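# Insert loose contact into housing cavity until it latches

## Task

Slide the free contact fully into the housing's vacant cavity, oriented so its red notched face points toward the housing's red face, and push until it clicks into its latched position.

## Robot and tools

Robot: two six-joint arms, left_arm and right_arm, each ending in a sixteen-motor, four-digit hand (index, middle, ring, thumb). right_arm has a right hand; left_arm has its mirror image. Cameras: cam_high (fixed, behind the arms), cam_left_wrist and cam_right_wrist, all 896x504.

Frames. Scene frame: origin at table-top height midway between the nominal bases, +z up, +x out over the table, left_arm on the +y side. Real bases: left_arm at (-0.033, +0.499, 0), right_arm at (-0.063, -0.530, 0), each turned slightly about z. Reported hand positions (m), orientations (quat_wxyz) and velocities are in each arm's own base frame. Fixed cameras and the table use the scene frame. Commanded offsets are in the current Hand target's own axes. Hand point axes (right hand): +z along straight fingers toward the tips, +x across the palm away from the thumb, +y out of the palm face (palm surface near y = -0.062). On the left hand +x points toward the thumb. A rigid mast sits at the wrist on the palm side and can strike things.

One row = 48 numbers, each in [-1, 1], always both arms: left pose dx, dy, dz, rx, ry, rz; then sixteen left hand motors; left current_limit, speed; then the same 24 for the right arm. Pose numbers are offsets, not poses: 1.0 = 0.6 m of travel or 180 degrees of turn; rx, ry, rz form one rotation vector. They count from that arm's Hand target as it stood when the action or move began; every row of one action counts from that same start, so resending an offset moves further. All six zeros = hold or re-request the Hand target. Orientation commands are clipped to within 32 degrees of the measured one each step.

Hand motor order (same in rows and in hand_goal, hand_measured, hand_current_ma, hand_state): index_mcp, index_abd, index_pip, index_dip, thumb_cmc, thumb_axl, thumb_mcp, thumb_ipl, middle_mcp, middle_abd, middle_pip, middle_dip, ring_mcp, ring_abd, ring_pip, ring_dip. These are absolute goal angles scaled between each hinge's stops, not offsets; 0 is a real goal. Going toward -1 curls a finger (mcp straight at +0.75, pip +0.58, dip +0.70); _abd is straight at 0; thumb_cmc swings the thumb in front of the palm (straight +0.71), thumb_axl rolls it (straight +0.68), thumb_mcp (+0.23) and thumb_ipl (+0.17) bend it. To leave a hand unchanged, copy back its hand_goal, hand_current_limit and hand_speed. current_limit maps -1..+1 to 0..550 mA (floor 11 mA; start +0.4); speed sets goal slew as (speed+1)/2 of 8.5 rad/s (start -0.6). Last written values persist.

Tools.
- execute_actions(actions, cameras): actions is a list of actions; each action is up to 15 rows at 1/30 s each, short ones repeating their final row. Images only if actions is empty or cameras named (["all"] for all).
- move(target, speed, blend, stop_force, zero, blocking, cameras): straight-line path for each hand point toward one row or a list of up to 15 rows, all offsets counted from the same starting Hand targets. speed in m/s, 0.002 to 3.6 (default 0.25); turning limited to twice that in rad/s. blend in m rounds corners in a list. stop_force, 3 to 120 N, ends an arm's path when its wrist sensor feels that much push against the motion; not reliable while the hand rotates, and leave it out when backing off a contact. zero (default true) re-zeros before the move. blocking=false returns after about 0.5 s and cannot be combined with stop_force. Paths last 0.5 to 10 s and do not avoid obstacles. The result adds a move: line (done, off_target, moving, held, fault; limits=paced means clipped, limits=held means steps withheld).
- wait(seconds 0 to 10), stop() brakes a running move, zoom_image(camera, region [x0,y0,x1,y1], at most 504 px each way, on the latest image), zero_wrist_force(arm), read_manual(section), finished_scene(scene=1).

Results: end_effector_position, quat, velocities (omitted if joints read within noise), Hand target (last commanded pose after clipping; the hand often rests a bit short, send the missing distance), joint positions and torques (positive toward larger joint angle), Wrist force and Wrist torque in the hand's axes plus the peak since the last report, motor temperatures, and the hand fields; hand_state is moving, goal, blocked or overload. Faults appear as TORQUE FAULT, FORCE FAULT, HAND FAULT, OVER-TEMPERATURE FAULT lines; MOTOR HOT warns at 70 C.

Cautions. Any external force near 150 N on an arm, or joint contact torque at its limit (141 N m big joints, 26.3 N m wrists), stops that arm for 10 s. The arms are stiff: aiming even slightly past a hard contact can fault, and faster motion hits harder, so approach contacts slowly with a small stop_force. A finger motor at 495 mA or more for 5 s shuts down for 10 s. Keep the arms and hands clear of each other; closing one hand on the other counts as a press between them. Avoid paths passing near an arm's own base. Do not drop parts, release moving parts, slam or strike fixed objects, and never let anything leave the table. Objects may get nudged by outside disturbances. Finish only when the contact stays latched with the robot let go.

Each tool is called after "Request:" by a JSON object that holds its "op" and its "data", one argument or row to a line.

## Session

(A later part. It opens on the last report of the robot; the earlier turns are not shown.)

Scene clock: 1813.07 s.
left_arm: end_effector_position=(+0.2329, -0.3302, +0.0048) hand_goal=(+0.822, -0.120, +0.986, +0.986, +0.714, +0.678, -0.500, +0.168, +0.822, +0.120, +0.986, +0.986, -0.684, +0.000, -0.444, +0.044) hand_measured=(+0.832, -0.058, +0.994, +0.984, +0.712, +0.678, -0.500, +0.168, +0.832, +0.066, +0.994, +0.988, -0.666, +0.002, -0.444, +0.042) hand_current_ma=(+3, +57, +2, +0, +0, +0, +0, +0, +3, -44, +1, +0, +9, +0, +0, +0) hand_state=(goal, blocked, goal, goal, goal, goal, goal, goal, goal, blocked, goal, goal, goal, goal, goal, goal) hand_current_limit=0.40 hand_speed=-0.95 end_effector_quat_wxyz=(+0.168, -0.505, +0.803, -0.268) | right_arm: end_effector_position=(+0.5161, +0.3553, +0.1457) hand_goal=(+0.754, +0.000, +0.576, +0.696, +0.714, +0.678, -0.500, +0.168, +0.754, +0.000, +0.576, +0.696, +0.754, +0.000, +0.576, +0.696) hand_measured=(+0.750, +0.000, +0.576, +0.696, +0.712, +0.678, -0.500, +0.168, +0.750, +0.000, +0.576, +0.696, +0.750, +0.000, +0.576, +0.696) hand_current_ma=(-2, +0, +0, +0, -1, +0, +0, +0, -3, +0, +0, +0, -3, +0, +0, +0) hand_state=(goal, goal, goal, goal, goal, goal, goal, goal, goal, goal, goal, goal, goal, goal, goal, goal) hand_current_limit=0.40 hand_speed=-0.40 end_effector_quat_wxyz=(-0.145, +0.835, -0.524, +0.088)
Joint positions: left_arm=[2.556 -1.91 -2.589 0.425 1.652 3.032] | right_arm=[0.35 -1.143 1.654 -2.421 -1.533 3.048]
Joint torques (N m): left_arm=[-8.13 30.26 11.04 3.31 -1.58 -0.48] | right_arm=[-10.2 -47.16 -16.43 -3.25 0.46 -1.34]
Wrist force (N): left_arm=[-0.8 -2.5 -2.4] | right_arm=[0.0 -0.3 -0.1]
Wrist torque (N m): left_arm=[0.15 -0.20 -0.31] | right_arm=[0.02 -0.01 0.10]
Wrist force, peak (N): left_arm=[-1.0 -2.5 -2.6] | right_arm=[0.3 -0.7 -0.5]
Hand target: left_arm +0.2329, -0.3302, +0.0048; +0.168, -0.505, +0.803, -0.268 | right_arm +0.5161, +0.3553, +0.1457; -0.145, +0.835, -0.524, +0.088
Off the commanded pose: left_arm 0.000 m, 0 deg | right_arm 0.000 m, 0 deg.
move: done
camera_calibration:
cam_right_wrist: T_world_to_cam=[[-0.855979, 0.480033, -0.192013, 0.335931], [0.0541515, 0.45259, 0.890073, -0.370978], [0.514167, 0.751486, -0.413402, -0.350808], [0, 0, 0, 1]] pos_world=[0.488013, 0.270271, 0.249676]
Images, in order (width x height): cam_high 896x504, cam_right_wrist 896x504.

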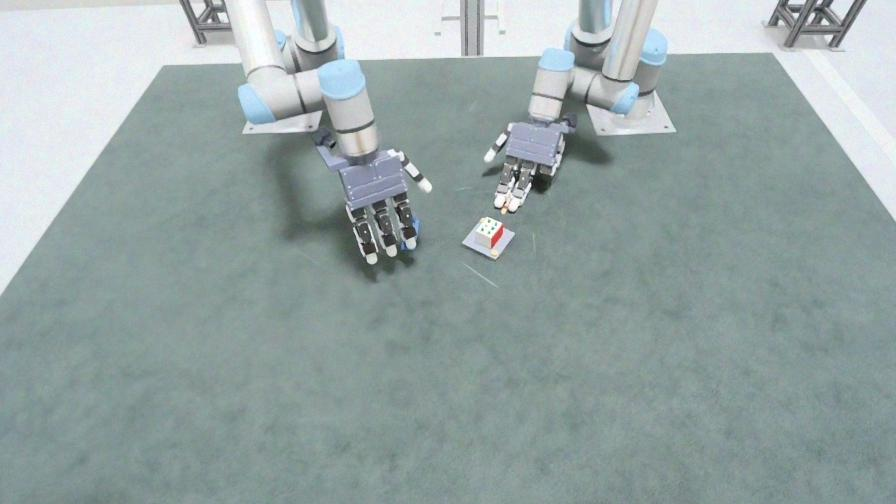

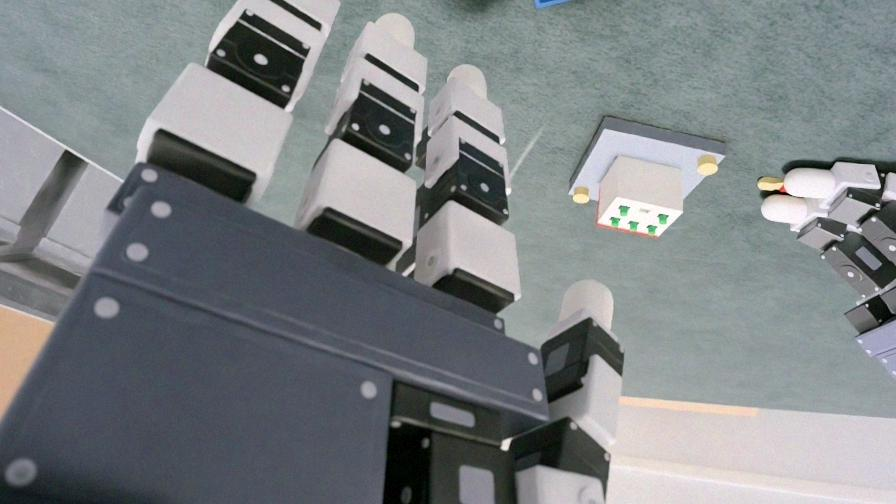

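Request:
{"op": "move", "data": {
  "target": [
    [0,0,0,0,0,0,0.822,-0.15,0.986,0.986,0.714,0.678,-0.5,0.168,0.822,0.15,0.986,0.986,-0.684,0,-0.444,0.044,0.4,-0.95,0,0,0,0,0,0,0.754,0,0.576,0.696,0.714,0.678,-0.5,0.168,0.754,0,0.576,0.696,0.754,0,0.576,0.696,0.4,-0.4],
    [0,-0.01003,-0.01331,0,0,0,0.822,-0.15,0.986,0.986,0.714,0.678,-0.5,0.168,0.822,0.15,0.986,0.986,-0.684,0,-0.444,0.044,0.4,-0.95,0,0,0,0,0,0,0.754,0,0.576,0.696,0.714,0.678,-0.5,0.168,0.754,0,0.576,0.696,0.754,0,0.576,0.696,0.4,-0.4]
  ],
  "cameras": ["cam_high","cam_right_wrist"],
  "speed": 0.015
}}

Request:
{"op": "zoom_image", "data": {
  "camera": "cam_high",
  "region": [460, 170, 560, 240]
}}

Request:
{"op": "zoom_image", "data": {
  "camera": "cam_right_wrist",
  "region": [720, 140, 896, 240]
}}

Scene clock: 1820.73 s.
left_arm: end_effector_position=(+0.2330, -0.3303, +0.0149) hand_goal=(+0.822, -0.150, +0.986, +0.986, +0.714, +0.678, -0.500, +0.168, +0.822, +0.150, +0.986, +0.986, -0.684, +0.000, -0.444, +0.044) hand_measured=(+0.816, -0.098, +0.986, +0.986, +0.712, +0.678, -0.500, +0.168, +0.818, +0.112, +0.988, +0.988, -0.666, +0.002, -0.444, +0.042) hand_current_ma=(-1, +43, +0, +0, +0, +0, +0, +0, +0, -23, +0, +0, +9, +0, +0, +0) hand_state=(goal, blocked, goal, goal, goal, goal, goal, goal, goal, blocked, goal, goal, goal, goal, goal, goal) hand_current_limit=0.40 hand_speed=-0.95 end_effector_quat_wxyz=(+0.168, -0.505, +0.803, -0.268) end_effector_velocity=(+0.000, +0.000, +0.000) end_effector_angular_velocity=(-0.001, -0.002, -0.001) | right_arm: end_effector_position=(+0.5161, +0.3553, +0.1457) hand_goal=(+0.754, +0.000, +0.576, +0.696, +0.714, +0.678, -0.500, +0.168, +0.754, +0.000, +0.576, +0.696, +0.754, +0.000, +0.576, +0.696) hand_measured=(+0.750, +0.000, +0.576, +0.696, +0.712, +0.678, -0.500, +0.168, +0.750, +0.000, +0.576, +0.696, +0.750, +0.000, +0.576, +0.696) hand_current_ma=(-2, +0, +0, +0, -1, +0, +0, +0, -3, +0, +0, +0, -3, +0, +0, +0) hand_state=(goal, goal, goal, goal, goal, goal, goal, goal, goal, goal, goal, goal, goal, goal, goal, goal) hand_current_limit=0.40 hand_speed=-0.40 end_effector_quat_wxyz=(-0.145, +0.835, -0.524, +0.088)
Joint positions: left_arm=[2.556 -1.866 -2.586 0.379 1.652 3.032] | right_arm=[0.35 -1.143 1.654 -2.421 -1.533 3.048]
Joint velocities: left_arm=[0 -0.002 0 0.005 0 0.001] | right_arm=[within noise]
Joint torques (N m): left_arm=[-0.85 11.72 11.93 5.12 -1.88 1.19] | right_arm=[-9 -47.24 -16.61 -4.02 0.07 -1.34]
Wrist force (N): left_arm=[-0.9 -0.4 0.5] | right_arm=[0.2 -0.4 -0.2]
Wrist torque (N m): left_arm=[-0.24 -0.16 -0.33] | right_arm=[0.02 -0.04 0.12]
Wrist force, peak (N): left_arm=[-1.0 -2.7 -2.6] | right_arm=[0.2 -0.8 -0.1]
Hand target: left_arm +0.2329, -0.3302, +0.0148; +0.168, -0.505, +0.803, -0.268 | right_arm +0.5161, +0.3553, +0.1457; -0.145, +0.835, -0.524, +0.088
Off the commanded pose: left_arm 0.000 m, 0 deg | right_arm 0.000 m, 0 deg.
move: done
camera_calibration:
cam_right_wrist: T_world_to_cam=[[-0.855979, 0.480033, -0.192013, 0.335931], [0.0541515, 0.45259, 0.890073, -0.370978], [0.514167, 0.751486, -0.413402, -0.350808], [0, 0, 0, 1]] pos_world=[0.488013, 0.270271, 0.249676]
Images, in order (width x height): cam_high 896x504, cam_right_wrist 896x504.

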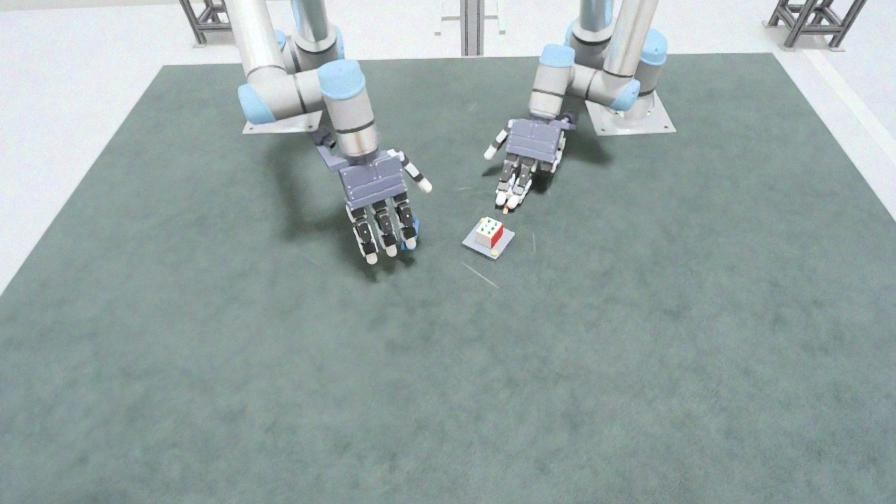

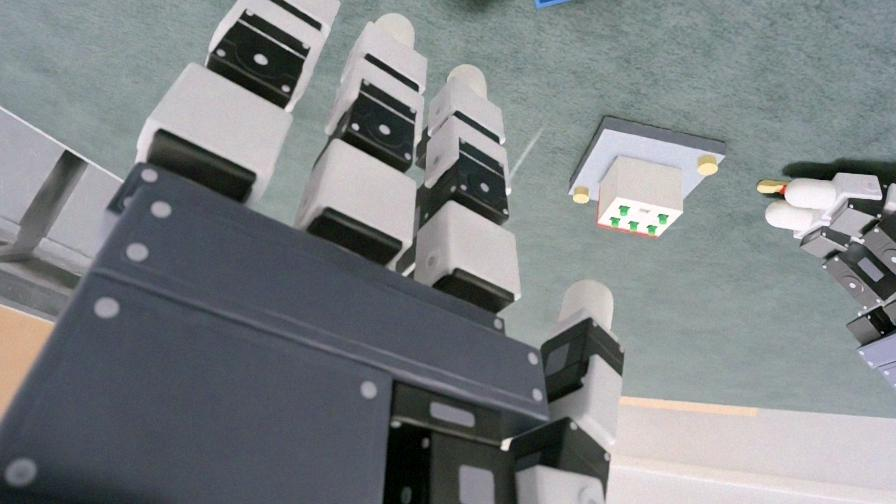

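Scaled by 5.040 from the camera's 896x504 image, which has a finer 1280x720 frame.

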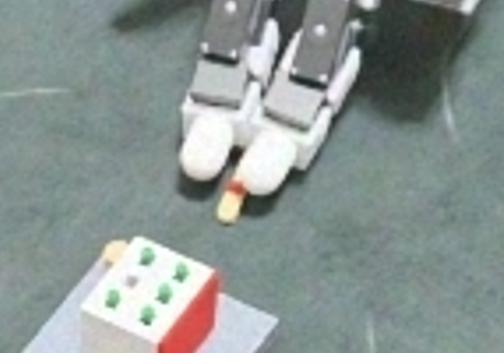

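Scaled by 2.864 from the camera's 896x504 image, which has a finer 1280x720 frame.

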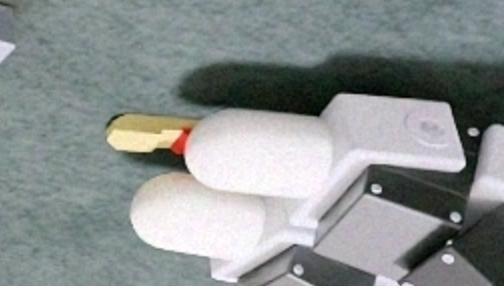

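Request:
{"op": "move", "data": {
  "target": [0,-0.02006,-0.02662,0,0,0,0.822,-0.15,0.986,0.986,0.714,0.678,-0.5,0.168,0.822,0.15,0.986,0.986,-0.684,0,-0.444,0.044,0.4,-0.95,0,0,0,0,0,0,0.754,0,0.576,0.696,0.714,0.678,-0.5,0.168,0.754,0,0.576,0.696,0.754,0,0.576,0.696,0.4,-0.4],
  "cameras": ["cam_high","cam_right_wrist"],
  "speed": 0.015
}}

Request:
{"op": "zoom_image", "data": {
  "camera": "cam_high",
  "region": [460, 170, 560, 240]
}}

Request:
{"op": "zoom_image", "data": {
  "camera": "cam_right_wrist",
  "region": [720, 140, 896, 240]
}}

Scene clock: 1830.83 s.
left_arm: end_effector_position=(+0.2330, -0.3303, +0.0349) hand_goal=(+0.822, -0.150, +0.986, +0.986, +0.714, +0.678, -0.500, +0.168, +0.822, +0.150, +0.986, +0.986, -0.684, +0.000, -0.444, +0.044) hand_measured=(+0.816, -0.098, +0.986, +0.986, +0.712, +0.678, -0.500, +0.168, +0.818, +0.112, +0.988, +0.988, -0.666, +0.002, -0.444, +0.042) hand_current_ma=(-1, +43, +0, +0, +0, +0, +0, +0, +0, -23, +0, +0, +9, +0, +0, +0) hand_state=(goal, blocked, goal, goal, goal, goal, goal, goal, goal, blocked, goal, goal, goal, goal, goal, goal) hand_current_limit=0.40 hand_speed=-0.95 end_effector_quat_wxyz=(+0.168, -0.505, +0.803, -0.268) end_effector_velocity=(+0.001, +0.000, +0.000) end_effector_angular_velocity=(-0.001, -0.003, -0.001) | right_arm: end_effector_position=(+0.5161, +0.3553, +0.1457) hand_goal=(+0.754, +0.000, +0.576, +0.696, +0.714, +0.678, -0.500, +0.168, +0.754, +0.000, +0.576, +0.696, +0.754, +0.000, +0.576, +0.696) hand_measured=(+0.750, +0.000, +0.576, +0.696, +0.712, +0.678, -0.500, +0.168, +0.750, +0.000, +0.576, +0.696, +0.750, +0.000, +0.576, +0.696) hand_current_ma=(-2, +0, +0, +0, -1, +0, +0, +0, -3, +0, +0, +0, -3, +0, +0, +0) hand_state=(goal, goal, goal, goal, goal, goal, goal, goal, goal, goal, goal, goal, goal, goal, goal, goal) hand_current_limit=0.40 hand_speed=-0.40 end_effector_quat_wxyz=(-0.145, +0.835, -0.524, +0.088)
Joint positions: left_arm=[2.556 -1.781 -2.578 0.286 1.652 3.032] | right_arm=[0.35 -1.143 1.654 -2.421 -1.533 3.048]
Joint velocities: left_arm=[0 -0.002 0 0.005 0 0.001] | right_arm=[within noise]
Joint torques (N m): left_arm=[8.13 10.32 11.15 5.09 -1.94 1.35] | right_arm=[-8.15 -46.47 -17.49 -3.37 0.04 -1.46]
Wrist force (N): left_arm=[-0.8 -0.6 0.4] | right_arm=[0.1 -0.3 -0.2]
Wrist torque (N m): left_arm=[-0.28 -0.18 -0.31] | right_arm=[0.03 -0.02 0.11]
Wrist force, peak (N): left_arm=[-1.2 -0.5 0.5] | right_arm=[0.4 -0.6 -0.4]
Hand target: left_arm +0.2330, -0.3303, +0.0348; +0.168, -0.505, +0.803, -0.268 | right_arm +0.5161, +0.3553, +0.1457; -0.145, +0.835, -0.524, +0.088
Off the commanded pose: left_arm 0.000 m, 0 deg | right_arm 0.000 m, 0 deg.
move: done
camera_calibration:
cam_right_wrist: T_world_to_cam=[[-0.855979, 0.480033, -0.192013, 0.335931], [0.0541515, 0.45259, 0.890073, -0.370978], [0.514167, 0.751486, -0.413402, -0.350808], [0, 0, 0, 1]] pos_world=[0.488013, 0.270271, 0.249676]
Images, in order (width x height): cam_high 896x504, cam_right_wrist 896x504.

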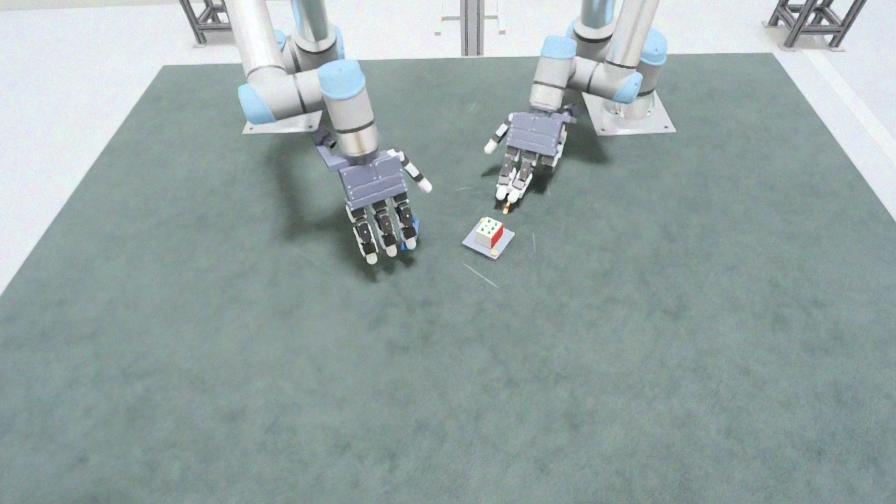

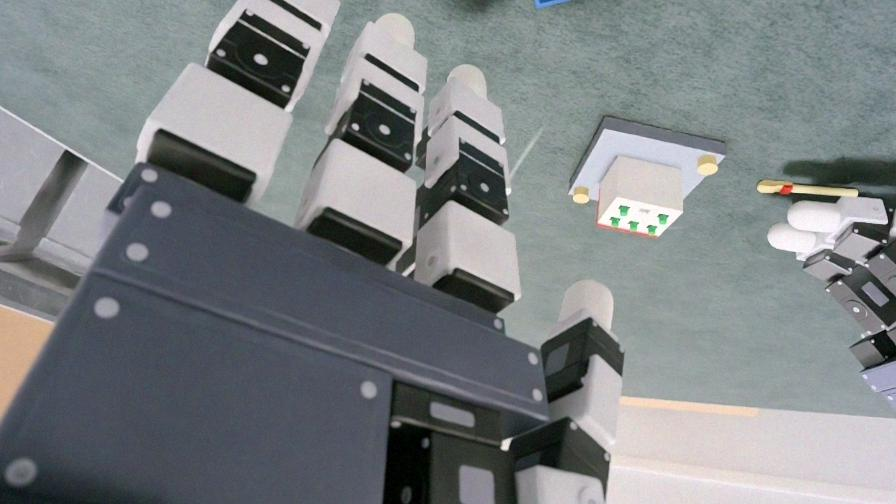

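Scaled by 5.040 from the camera's 896x504 image, which has a finer 1280x720 frame.

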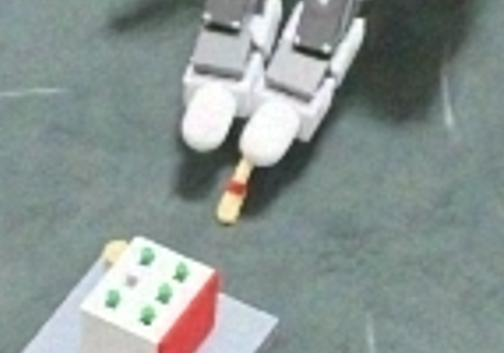

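Scaled by 2.864 from the camera's 896x504 image, which has a finer 1280x720 frame.

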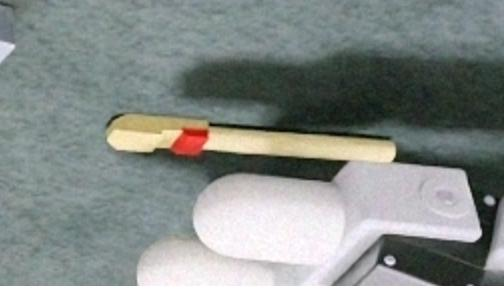

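Request:
{"op": "move", "data": {
  "target": [
    [0,-0.07523,-0.09983,0,0,0,0.822,0,0.986,0.986,0.714,0.678,-0.5,0.168,0.822,0,0.986,0.986,-0.684,0,-0.444,0.044,0.4,-0.8,0,0,0,0,0,0,0.754,0,0.576,0.696,0.714,0.678,-0.5,0.168,0.754,0,0.576,0.696,0.754,0,0.576,0.696,0.4,-0.4],
    [0.01393,-0.18053,-0.02048,0,-0.02507,-0.03328,0.734,0,0.289,0.277,0.714,0.678,-0.5,0.168,0.137,0,0.985,0.986,-0.684,0,-0.444,0.044,0.4,-0.7,0,0,0,0,0,0,0.754,0,0.576,0.696,0.714,0.678,-0.5,0.168,0.754,0,0.576,0.696,0.754,0,0.576,0.696,0.4,-0.4]
  ],
  "cameras": ["cam_high","cam_right_wrist"],
  "speed": 0.12
}}

Request:
{"op": "zoom_image", "data": {
  "camera": "cam_high",
  "region": [460, 170, 560, 240]
}}

Request:
{"op": "zoom_image", "data": {
  "camera": "cam_right_wrist",
  "region": [720, 140, 896, 240]
}}

Request:
{"op": "zoom_image", "data": {
  "camera": "cam_high",
  "region": [370, 190, 450, 270]
}}

Scene clock: 1953.43 s.
left_arm: end_effector_position=(+0.3008, -0.3722, +0.1097) hand_goal=(+0.734, +0.000, +0.290, +0.278, +0.714, +0.678, -0.500, +0.168, +0.138, +0.000, +0.986, +0.986, -0.684, +0.000, -0.444, +0.044) hand_measured=(+0.730, -0.002, +0.292, +0.280, +0.712, +0.678, -0.500, +0.168, +0.140, +0.002, +0.986, +0.988, -0.666, +0.002, -0.444, +0.042) hand_current_ma=(-1, +0, +0, +0, +0, +0, +0, +0, +0, +0, +0, +0, +8, +0, +0, +0) hand_state=(goal, goal, goal, goal, goal, goal, goal, goal, goal, goal, goal, goal, goal, goal, goal, goal) hand_current_limit=0.40 hand_speed=-0.70 end_effector_quat_wxyz=(+0.185, -0.556, +0.769, -0.256) | right_arm: end_effector_position=(+0.5161, +0.3553, +0.1457) hand_goal=(+0.754, +0.000, +0.576, +0.696, +0.714, +0.678, -0.500, +0.168, +0.754, +0.000, +0.576, +0.696, +0.754, +0.000, +0.576, +0.696) hand_measured=(+0.750, +0.000, +0.576, +0.696, +0.712, +0.678, -0.500, +0.168, +0.750, +0.000, +0.576, +0.696, +0.750, +0.000, +0.576, +0.696) hand_current_ma=(-2, +0, +0, +0, -1, +0, +0, +0, -3, +0, +0, +0, -3, +0, +0, +0) hand_state=(goal, goal, goal, goal, goal, goal, goal, goal, goal, goal, goal, goal, goal, goal, goal, goal) hand_current_limit=0.40 hand_speed=-0.40 end_effector_quat_wxyz=(-0.145, +0.835, -0.524, +0.088)
Joint positions: left_arm=[2.537 -1.689 -2.317 -0.082 1.74 2.911] | right_arm=[0.35 -1.143 1.654 -2.421 -1.533 3.048]
Joint torques (N m): left_arm=[7.73 32.91 21.09 3.97 -1.93 -1.18] | right_arm=[-9.3 -45.73 -16.01 -3.54 0.19 -1.37]
Wrist force (N): left_arm=[-1.3 -0.7 0.0] | right_arm=[0.4 -0.5 -0.4]
Wrist torque (N m): left_arm=[-0.21 -0.13 -0.30] | right_arm=[0.03 -0.05 0.13]
Wrist force, peak (N): left_arm=[-1.5 -1.3 -0.7] | right_arm=[0.2 -0.6 -0.4]
Hand target: left_arm +0.3008, -0.3722, +0.1097; +0.185, -0.556, +0.769, -0.256 | right_arm +0.5161, +0.3553, +0.1457; -0.145, +0.835, -0.524, +0.088
Off the commanded pose: left_arm 0.000 m, 0 deg | right_arm 0.000 m, 0 deg.
move: done
camera_calibration:
cam_right_wrist: T_world_to_cam=[[-0.855979, 0.480033, -0.192013, 0.335931], [0.0541515, 0.45259, 0.890073, -0.370978], [0.514167, 0.751486, -0.413402, -0.350808], [0, 0, 0, 1]] pos_world=[0.488013, 0.270271, 0.249676]
Images, in order (width x height): cam_high 896x504, cam_right_wrist 896x504.

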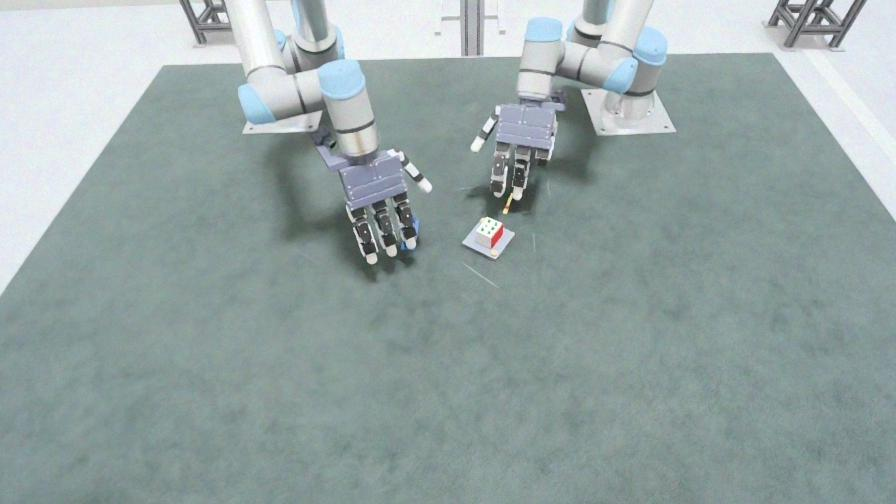

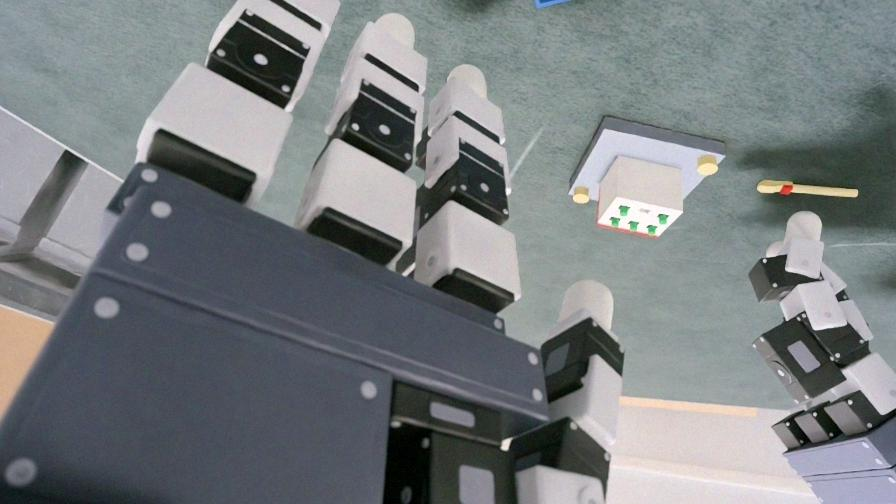

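Scaled by 5.040 from the camera's 896x504 image, which has a finer 1280x720 frame.

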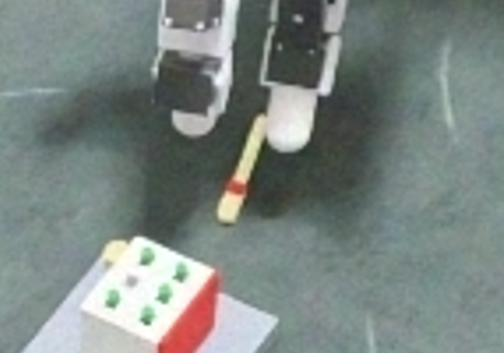

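Scaled by 2.864 from the camera's 896x504 image, which has a finer 1280x720 frame.

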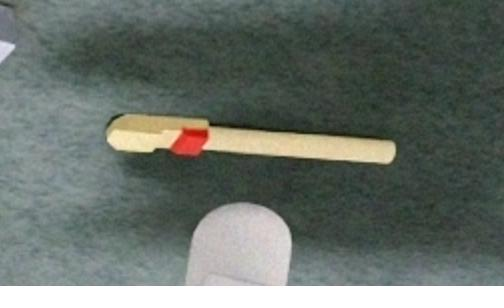

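Scaled by 6.300 from the camera's 896x504 image, which has a finer 1280x720 frame.

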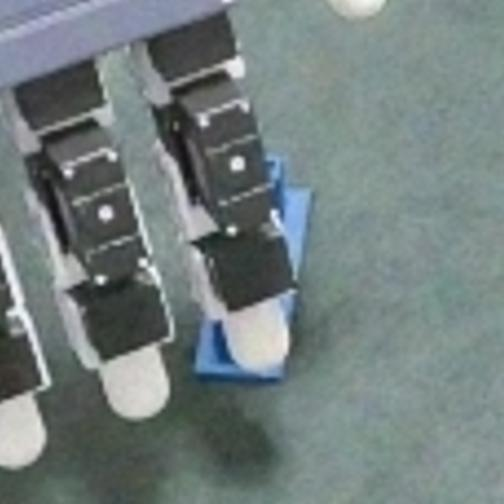

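Request:
{"op": "move", "data": {
  "target": [0,0.0351,0.04659,0,0,0,0.734,0,0.29,0.278,0.714,0.678,-0.5,0.168,0.138,0,0.986,0.986,-0.684,0,-0.444,0.044,0.4,-0.7,0,0,0,0,0,0,0.754,0,0.576,0.696,0.714,0.678,-0.5,0.168,0.754,0,0.576,0.696,0.754,0,0.576,0.696,0.4,-0.4],
  "cameras": ["cam_high","cam_right_wrist"],
  "speed": 0.06
}}

Request:
{"op": "zoom_image", "data": {
  "camera": "cam_high",
  "region": [460, 170, 560, 240]
}}

Request:
{"op": "zoom_image", "data": {
  "camera": "cam_right_wrist",
  "region": [720, 140, 896, 240]
}}

Scene clock: 1968.00 s.
left_arm: end_effector_position=(+0.3007, -0.3721, +0.0746) hand_goal=(+0.734, +0.000, +0.290, +0.278, +0.714, +0.678, -0.500, +0.168, +0.138, +0.000, +0.986, +0.986, -0.684, +0.000, -0.444, +0.044) hand_measured=(+0.730, -0.002, +0.292, +0.280, +0.712, +0.678, -0.500, +0.168, +0.140, +0.002, +0.986, +0.988, -0.666, +0.002, -0.444, +0.042) hand_current_ma=(-1, +0, +0, +0, +0, +0, +0, +0, +0, +0, +0, +0, +8, +0, +0, +0) hand_state=(goal, goal, goal, goal, goal, goal, goal, goal, goal, goal, goal, goal, goal, goal, goal, goal) hand_current_limit=0.40 hand_speed=-0.70 end_effector_quat_wxyz=(+0.185, -0.556, +0.769, -0.256) | right_arm: end_effector_position=(+0.5161, +0.3553, +0.1457) hand_goal=(+0.754, +0.000, +0.576, +0.696, +0.714, +0.678, -0.500, +0.168, +0.754, +0.000, +0.576, +0.696, +0.754, +0.000, +0.576, +0.696) hand_measured=(+0.750, +0.000, +0.576, +0.696, +0.712, +0.678, -0.500, +0.168, +0.750, +0.000, +0.576, +0.696, +0.750, +0.000, +0.576, +0.696) hand_current_ma=(-2, +0, +0, +0, -1, +0, +0, +0, -3, +0, +0, +0, -3, +0, +0, +0) hand_state=(goal, goal, goal, goal, goal, goal, goal, goal, goal, goal, goal, goal, goal, goal, goal, goal) hand_current_limit=0.40 hand_speed=-0.40 end_effector_quat_wxyz=(-0.145, +0.835, -0.524, +0.088)
Joint positions: left_arm=[2.537 -1.78 -2.348 0.039 1.74 2.911] | right_arm=[0.35 -1.143 1.654 -2.421 -1.533 3.048]
Joint torques (N m): left_arm=[-5.14 35.21 19.94 1.85 0.79 -1.31] | right_arm=[-9.55 -46.21 -16.67 -3.51 -0.12 -1.36]
Wrist force (N): left_arm=[-1.5 -0.4 0.1] | right_arm=[0.0 -0.5 -0.2]
Wrist torque (N m): left_arm=[-0.19 -0.08 -0.31] | right_arm=[0.01 0.00 0.10]
Wrist force, peak (N): left_arm=[-1.5 -1.0 -0.5] | right_arm=[0.4 -0.6 -0.3]
Hand target: left_arm +0.3007, -0.3722, +0.0747; +0.185, -0.556, +0.769, -0.256 | right_arm +0.5161, +0.3553, +0.1457; -0.145, +0.835, -0.524, +0.088
Off the commanded pose: left_arm 0.000 m, 0 deg | right_arm 0.000 m, 0 deg.
move: done
camera_calibration:
cam_right_wrist: T_world_to_cam=[[-0.855979, 0.480033, -0.192013, 0.335931], [0.0541515, 0.45259, 0.890073, -0.370978], [0.514167, 0.751486, -0.413402, -0.350808], [0, 0, 0, 1]] pos_world=[0.488013, 0.270271, 0.249676]
Images, in order (width x height): cam_high 896x504, cam_right_wrist 896x504.

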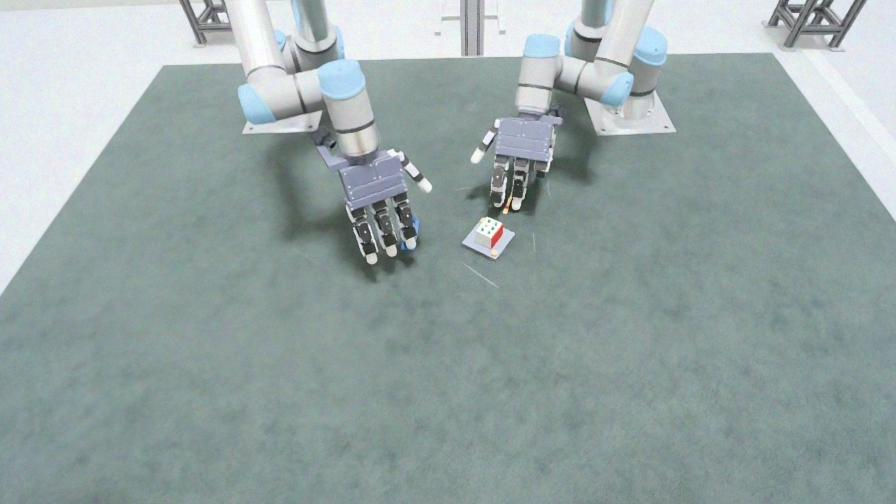

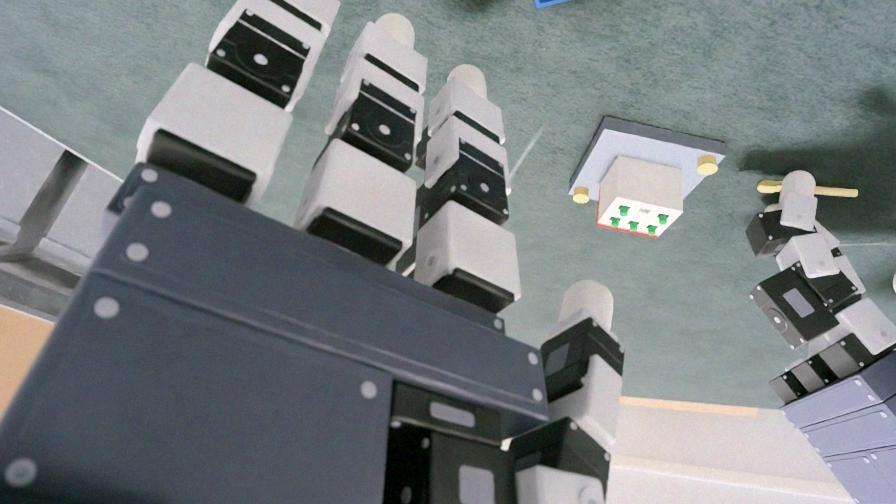

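Scaled by 5.040 from the camera's 896x504 image, which has a finer 1280x720 frame.

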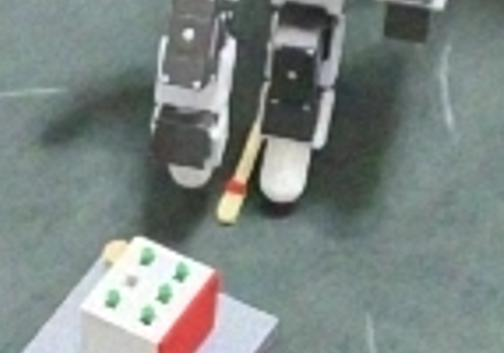

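Scaled by 2.864 from the camera's 896x504 image, which has a finer 1280x720 frame.

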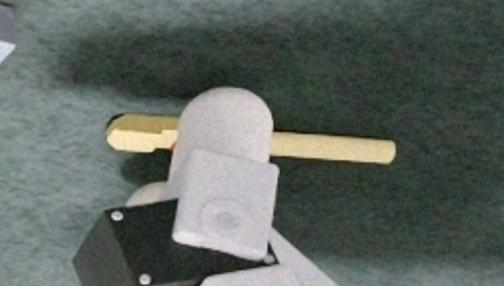

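Request:
{"op": "move", "data": {
  "target": [0,0.0120,0.01597,0,0,0,0.734,0,0.29,0.278,0.714,0.678,-0.5,0.168,0.138,0,0.986,0.986,-0.684,0,-0.444,0.044,0.4,-0.7,0,0,0,0,0,0,0.754,0,0.576,0.696,0.714,0.678,-0.5,0.168,0.754,0,0.576,0.696,0.754,0,0.576,0.696,0.4,-0.4],
  "speed": 0.008,
  "stop_force": 3
}}

Scene clock: 1981.37 s.
left_arm: end_effector_position=(+0.3007, -0.3722, +0.0687) hand_goal=(+0.734, +0.000, +0.290, +0.278, +0.714, +0.678, -0.500, +0.168, +0.138, +0.000, +0.986, +0.986, -0.684, +0.000, -0.444, +0.044) hand_measured=(+0.734, -0.002, +0.290, +0.276, +0.712, +0.678, -0.500, +0.168, +0.136, +0.002, +0.990, +0.990, -0.666, +0.002, -0.444, +0.042) hand_current_ma=(+0, +0, +0, +0, +0, +0, +0, +0, +0, +0, +1, +1, +8, +0, +0, +0) hand_state=(goal, goal, goal, goal, goal, goal, goal, goal, goal, goal, goal, goal, goal, goal, goal, goal) hand_current_limit=0.40 hand_speed=-0.70 end_effector_quat_wxyz=(+0.185, -0.556, +0.769, -0.256) | right_arm: end_effector_position=(+0.5161, +0.3553, +0.1457) hand_goal=(+0.754, +0.000, +0.576, +0.696, +0.714, +0.678, -0.500, +0.168, +0.754, +0.000, +0.576, +0.696, +0.754, +0.000, +0.576, +0.696) hand_measured=(+0.750, +0.000, +0.576, +0.696, +0.712, +0.678, -0.500, +0.168, +0.750, +0.000, +0.576, +0.696, +0.750, +0.000, +0.576, +0.696) hand_current_ma=(-2, +0, +0, +0, -1, +0, +0, +0, -3, +0, +0, +0, -3, +0, +0, +0) hand_state=(goal, goal, goal, goal, goal, goal, goal, goal, goal, goal, goal, goal, goal, goal, goal, goal) hand_current_limit=0.40 hand_speed=-0.40 end_effector_quat_wxyz=(-0.145, +0.835, -0.524, +0.088)
Joint positions: left_arm=[2.537 -1.797 -2.352 0.06 1.741 2.911] | right_arm=[0.35 -1.143 1.654 -2.421 -1.533 3.048]
Joint torques (N m): left_arm=[-7.75 34 19.2 3.35 1.76 1.02] | right_arm=[-8.29 -46.06 -16.42 -3.43 0.04 -1.09]
Wrist force (N): left_arm=[-1.4 -1.4 -1.5] | right_arm=[0.1 -0.3 -0.2]
Wrist torque (N m): left_arm=[-0.09 -0.09 -0.30] | right_arm=[0.03 -0.02 0.11]
Wrist force, peak (N): left_arm=[-1.6 -3.1 -5.0] | right_arm=[0.4 -0.6 -0.3]
Hand target: left_arm +0.3007, -0.3722, +0.0687; +0.185, -0.556, +0.769, -0.256 (not the last commanded pose) | right_arm +0.5161, +0.3553, +0.1457; -0.145, +0.835, -0.524, +0.088
Off the commanded pose: left_arm 0.006 m, 0 deg | right_arm 0.000 m, 0 deg.
move: contact (left_arm)

Request:
{"op": "move", "data": {
  "target": [
    [0,0,0,0,0,0,0.734,-0.08,0.29,0.278,0.714,0.678,-0.5,0.168,0.138,0.08,0.986,0.986,-0.684,0,-0.444,0.044,0.4,-0.96,0,0,0,0,0,0,0.754,0,0.576,0.696,0.714,0.678,-0.5,0.168,0.754,0,0.576,0.696,0.754,0,0.576,0.696,0.4,-0.4],
    [0,0,0,0,0,0,0.734,-0.14,0.29,0.278,0.714,0.678,-0.5,0.168,0.138,0.14,0.986,0.986,-0.684,0,-0.444,0.044,0.4,-0.97,0,0,0,0,0,0,0.754,0,0.576,0.696,0.714,0.678,-0.5,0.168,0.754,0,0.576,0.696,0.754,0,0.576,0.696,0.4,-0.4]
  ],
  "cameras": ["cam_high","cam_right_wrist"]
}}

Request:
{"op": "zoom_image", "data": {
  "camera": "cam_high",
  "region": [460, 170, 560, 240]
}}

Request:
{"op": "zoom_image", "data": {
  "camera": "cam_right_wrist",
  "region": [720, 140, 896, 240]
}}

Scene clock: 1988.90 s.
left_arm: end_effector_position=(+0.3007, -0.3722, +0.0687) hand_goal=(+0.734, -0.140, +0.290, +0.278, +0.714, +0.678, -0.500, +0.168, +0.138, +0.140, +0.986, +0.986, -0.684, +0.000, -0.444, +0.044) hand_measured=(+0.732, -0.124, +0.290, +0.276, +0.712, +0.678, -0.500, +0.168, +0.136, +0.126, +0.988, +0.988, -0.666, +0.002, -0.444, +0.042) hand_current_ma=(+0, +5, +0, +0, +0, +0, +0, +0, +0, -4, +0, +0, +8, +0, +0, +0) hand_state=(goal, goal, goal, goal, goal, goal, goal, goal, goal, goal, goal, goal, goal, goal, goal, goal) hand_current_limit=0.40 hand_speed=-0.97 end_effector_quat_wxyz=(+0.185, -0.556, +0.769, -0.256) | right_arm: end_effector_position=(+0.5161, +0.3553, +0.1457) hand_goal=(+0.754, +0.000, +0.576, +0.696, +0.714, +0.678, -0.500, +0.168, +0.754, +0.000, +0.576, +0.696, +0.754, +0.000, +0.576, +0.696) hand_measured=(+0.750, +0.000, +0.576, +0.696, +0.712, +0.678, -0.500, +0.168, +0.750, +0.000, +0.576, +0.696, +0.750, +0.000, +0.576, +0.696) hand_current_ma=(-2, +0, +0, +0, -1, +0, +0, +0, -3, +0, +0, +0, -3, +0, +0, +0) hand_state=(goal, goal, goal, goal, goal, goal, goal, goal, goal, goal, goal, goal, goal, goal, goal, goal) hand_current_limit=0.40 hand_speed=-0.40 end_effector_quat_wxyz=(-0.145, +0.835, -0.524, +0.088)
Joint positions: left_arm=[2.537 -1.797 -2.352 0.06 1.741 2.911] | right_arm=[0.35 -1.143 1.654 -2.421 -1.533 3.048]
Joint torques (N m): left_arm=[-7.6 34.31 18.29 3.93 1.72 0.85] | right_arm=[-8.71 -44.69 -16.42 -3.54 -0.12 -1.36]
Wrist force (N): left_arm=[-1.7 -0.5 -0.1] | right_arm=[0.3 -0.6 -0.3]
Wrist torque (N m): left_arm=[-0.17 -0.05 -0.34] | right_arm=[0.01 -0.04 0.12]
Wrist force, peak (N): left_arm=[-1.9 -1.5 -1.5] | right_arm=[0.5 -0.6 -0.3]
Hand target: left_arm +0.3007, -0.3722, +0.0687; +0.185, -0.556, +0.769, -0.256 | right_arm +0.5161, +0.3553, +0.1457; -0.145, +0.835, -0.524, +0.088
Off the commanded pose: left_arm 0.000 m, 0 deg | right_arm 0.000 m, 0 deg.
move: done
camera_calibration:
cam_right_wrist: T_world_to_cam=[[-0.855979, 0.480033, -0.192013, 0.335931], [0.0541515, 0.45259, 0.890073, -0.370978], [0.514167, 0.751486, -0.413402, -0.350808], [0, 0, 0, 1]] pos_world=[0.488013, 0.270271, 0.249676]
Images, in order (width x height): cam_high 896x504, cam_right_wrist 896x504.

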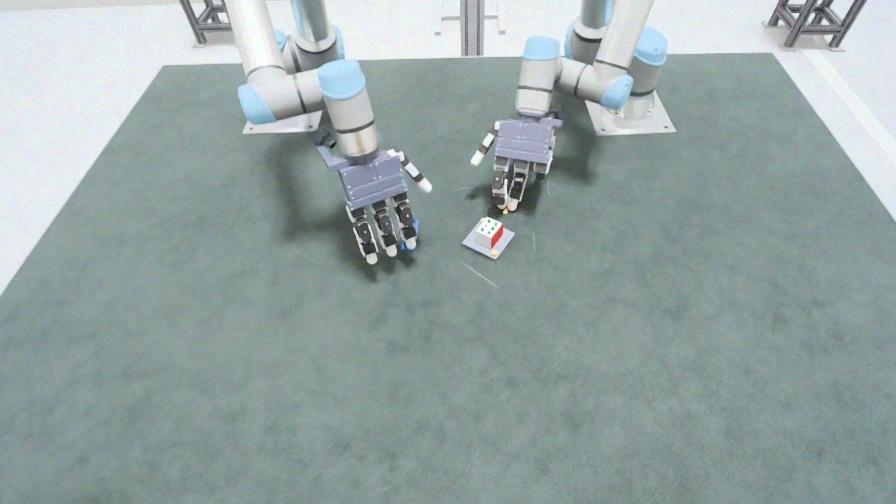

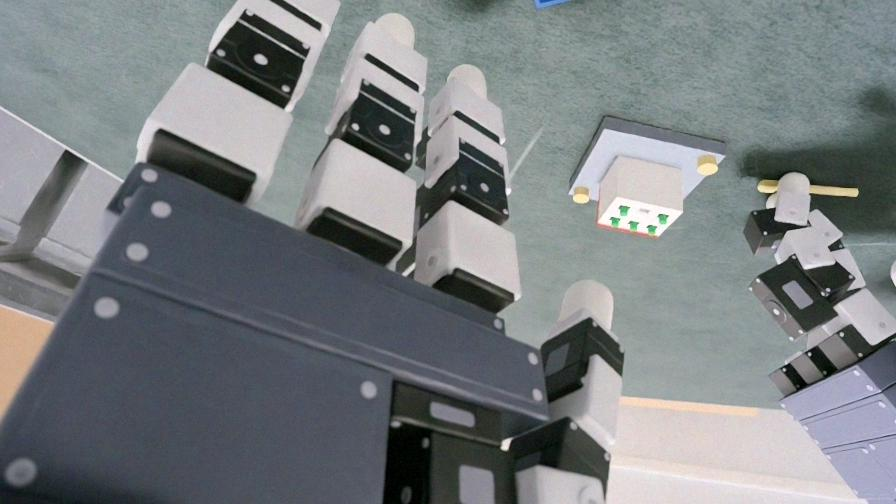

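Scaled by 5.040 from the camera's 896x504 image, which has a finer 1280x720 frame.

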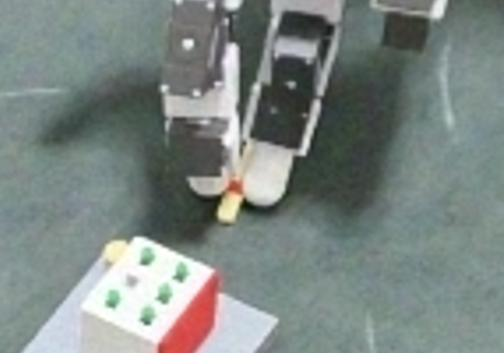

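Scaled by 2.864 from the camera's 896x504 image, which has a finer 1280x720 frame.

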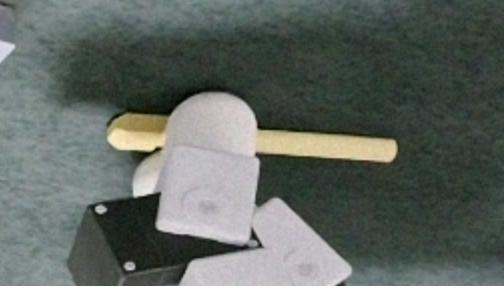

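Request:
{"op": "move", "data": {
  "target": [0,0,0,0,0,0,0.734,-0.19,0.29,0.278,0.714,0.678,-0.5,0.168,0.138,0.19,0.986,0.986,-0.684,0,-0.444,0.044,0.4,-0.98,0,0,0,0,0,0,0.754,0,0.576,0.696,0.714,0.678,-0.5,0.168,0.754,0,0.576,0.696,0.754,0,0.576,0.696,0.4,-0.4],
  "cameras": ["cam_high","cam_right_wrist"]
}}

Request:
{"op": "zoom_image", "data": {
  "camera": "cam_high",
  "region": [460, 170, 560, 240]
}}

Request:
{"op": "zoom_image", "data": {
  "camera": "cam_right_wrist",
  "region": [720, 140, 896, 240]
}}

Scene clock: 1994.93 s.
left_arm: end_effector_position=(+0.3007, -0.3722, +0.0687) hand_goal=(+0.734, -0.190, +0.290, +0.278, +0.714, +0.678, -0.500, +0.168, +0.138, +0.190, +0.986, +0.986, -0.684, +0.000, -0.444, +0.044) hand_measured=(+0.732, -0.128, +0.290, +0.276, +0.712, +0.678, -0.500, +0.168, +0.136, +0.132, +0.988, +0.988, -0.666, +0.002, -0.444, +0.042) hand_current_ma=(+0, +42, +0, +0, +0, +0, +0, +0, +0, -34, +0, +0, +8, +0, +0, +0) hand_state=(goal, moving, goal, goal, goal, goal, goal, goal, goal, moving, goal, goal, goal, goal, goal, goal) hand_current_limit=0.40 hand_speed=-0.98 end_effector_quat_wxyz=(+0.185, -0.556, +0.769, -0.256) | right_arm: end_effector_position=(+0.5161, +0.3553, +0.1457) hand_goal=(+0.754, +0.000, +0.576, +0.696, +0.714, +0.678, -0.500, +0.168, +0.754, +0.000, +0.576, +0.696, +0.754, +0.000, +0.576, +0.696) hand_measured=(+0.750, +0.000, +0.576, +0.696, +0.712, +0.678, -0.500, +0.168, +0.750, +0.000, +0.576, +0.696, +0.750, +0.000, +0.576, +0.696) hand_current_ma=(-2, +0, +0, +0, -1, +0, +0, +0, -3, +0, +0, +0, -3, +0, +0, +0) hand_state=(goal, goal, goal, goal, goal, goal, goal, goal, goal, goal, goal, goal, goal, goal, goal, goal) hand_current_limit=0.40 hand_speed=-0.40 end_effector_quat_wxyz=(-0.145, +0.835, -0.524, +0.088)
Joint positions: left_arm=[2.537 -1.797 -2.352 0.06 1.741 2.911] | right_arm=[0.35 -1.143 1.654 -2.421 -1.533 3.048]
Joint torques (N m): left_arm=[-6.34 33.98 18.86 4.09 1.64 0.84] | right_arm=[-9.44 -45.01 -17.35 -3.36 -0.1 -1.36]
Wrist force (N): left_arm=[-1.4 -0.5 -0.4] | right_arm=[0.2 -0.4 -0.2]
Wrist torque (N m): left_arm=[-0.13 -0.11 -0.30] | right_arm=[0.01 -0.04 0.12]
Wrist force, peak (N): left_arm=[-1.5 -0.9 -0.3] | right_arm=[0.5 -0.7 -0.5]
Hand target: left_arm +0.3007, -0.3722, +0.0687; +0.185, -0.556, +0.769, -0.256 | right_arm +0.5161, +0.3553, +0.1457; -0.145, +0.835, -0.524, +0.088
Off the commanded pose: left_arm 0.000 m, 0 deg | right_arm 0.000 m, 0 deg.
move: done
camera_calibration:
cam_right_wrist: T_world_to_cam=[[-0.855979, 0.480033, -0.192013, 0.335931], [0.0541515, 0.45259, 0.890073, -0.370978], [0.514167, 0.751486, -0.413402, -0.350808], [0, 0, 0, 1]] pos_world=[0.488013, 0.270271, 0.249676]
Images, in order (width x height): cam_high 896x504, cam_right_wrist 896x504.

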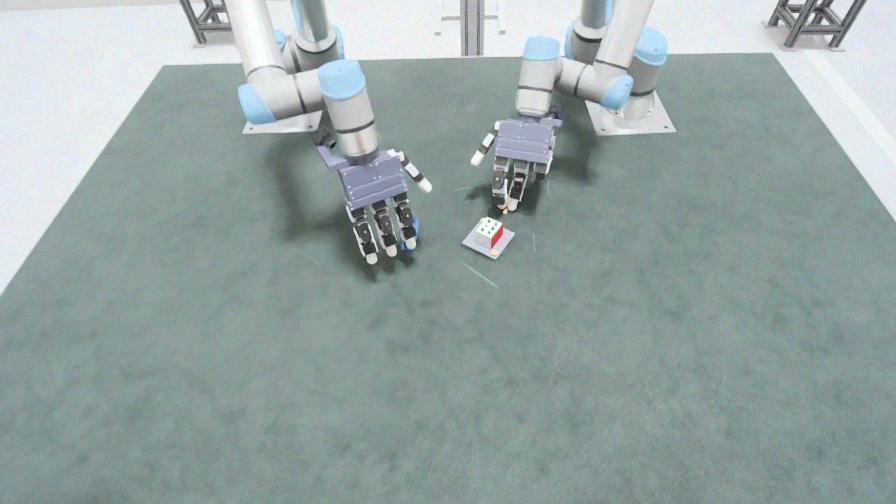

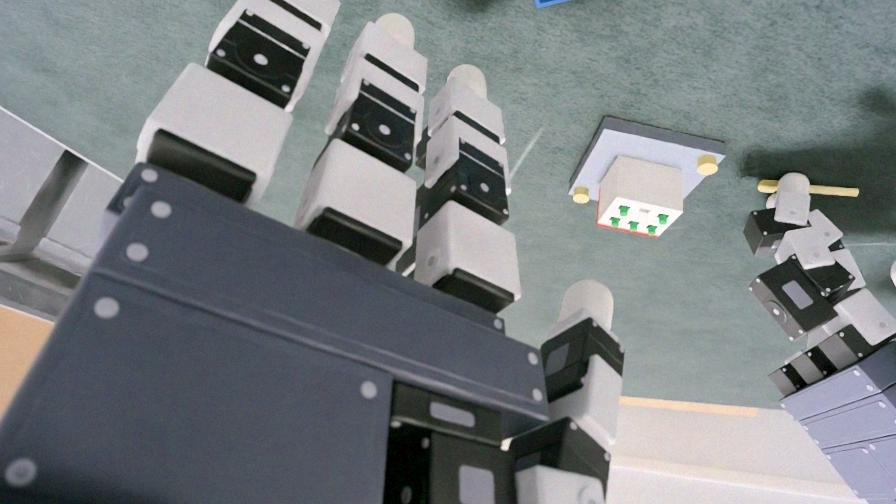

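Scaled by 5.040 from the camera's 896x504 image, which has a finer 1280x720 frame.

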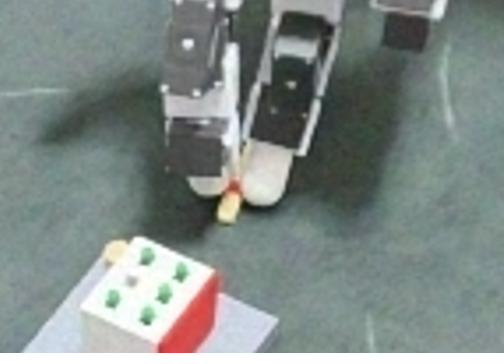

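Scaled by 2.864 from the camera's 896x504 image, which has a finer 1280x720 frame.

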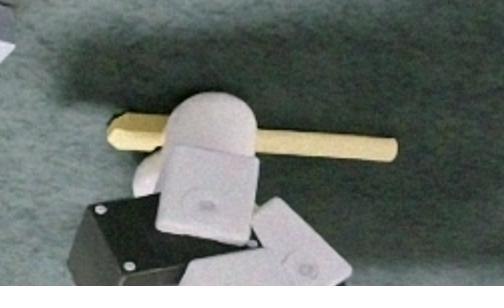

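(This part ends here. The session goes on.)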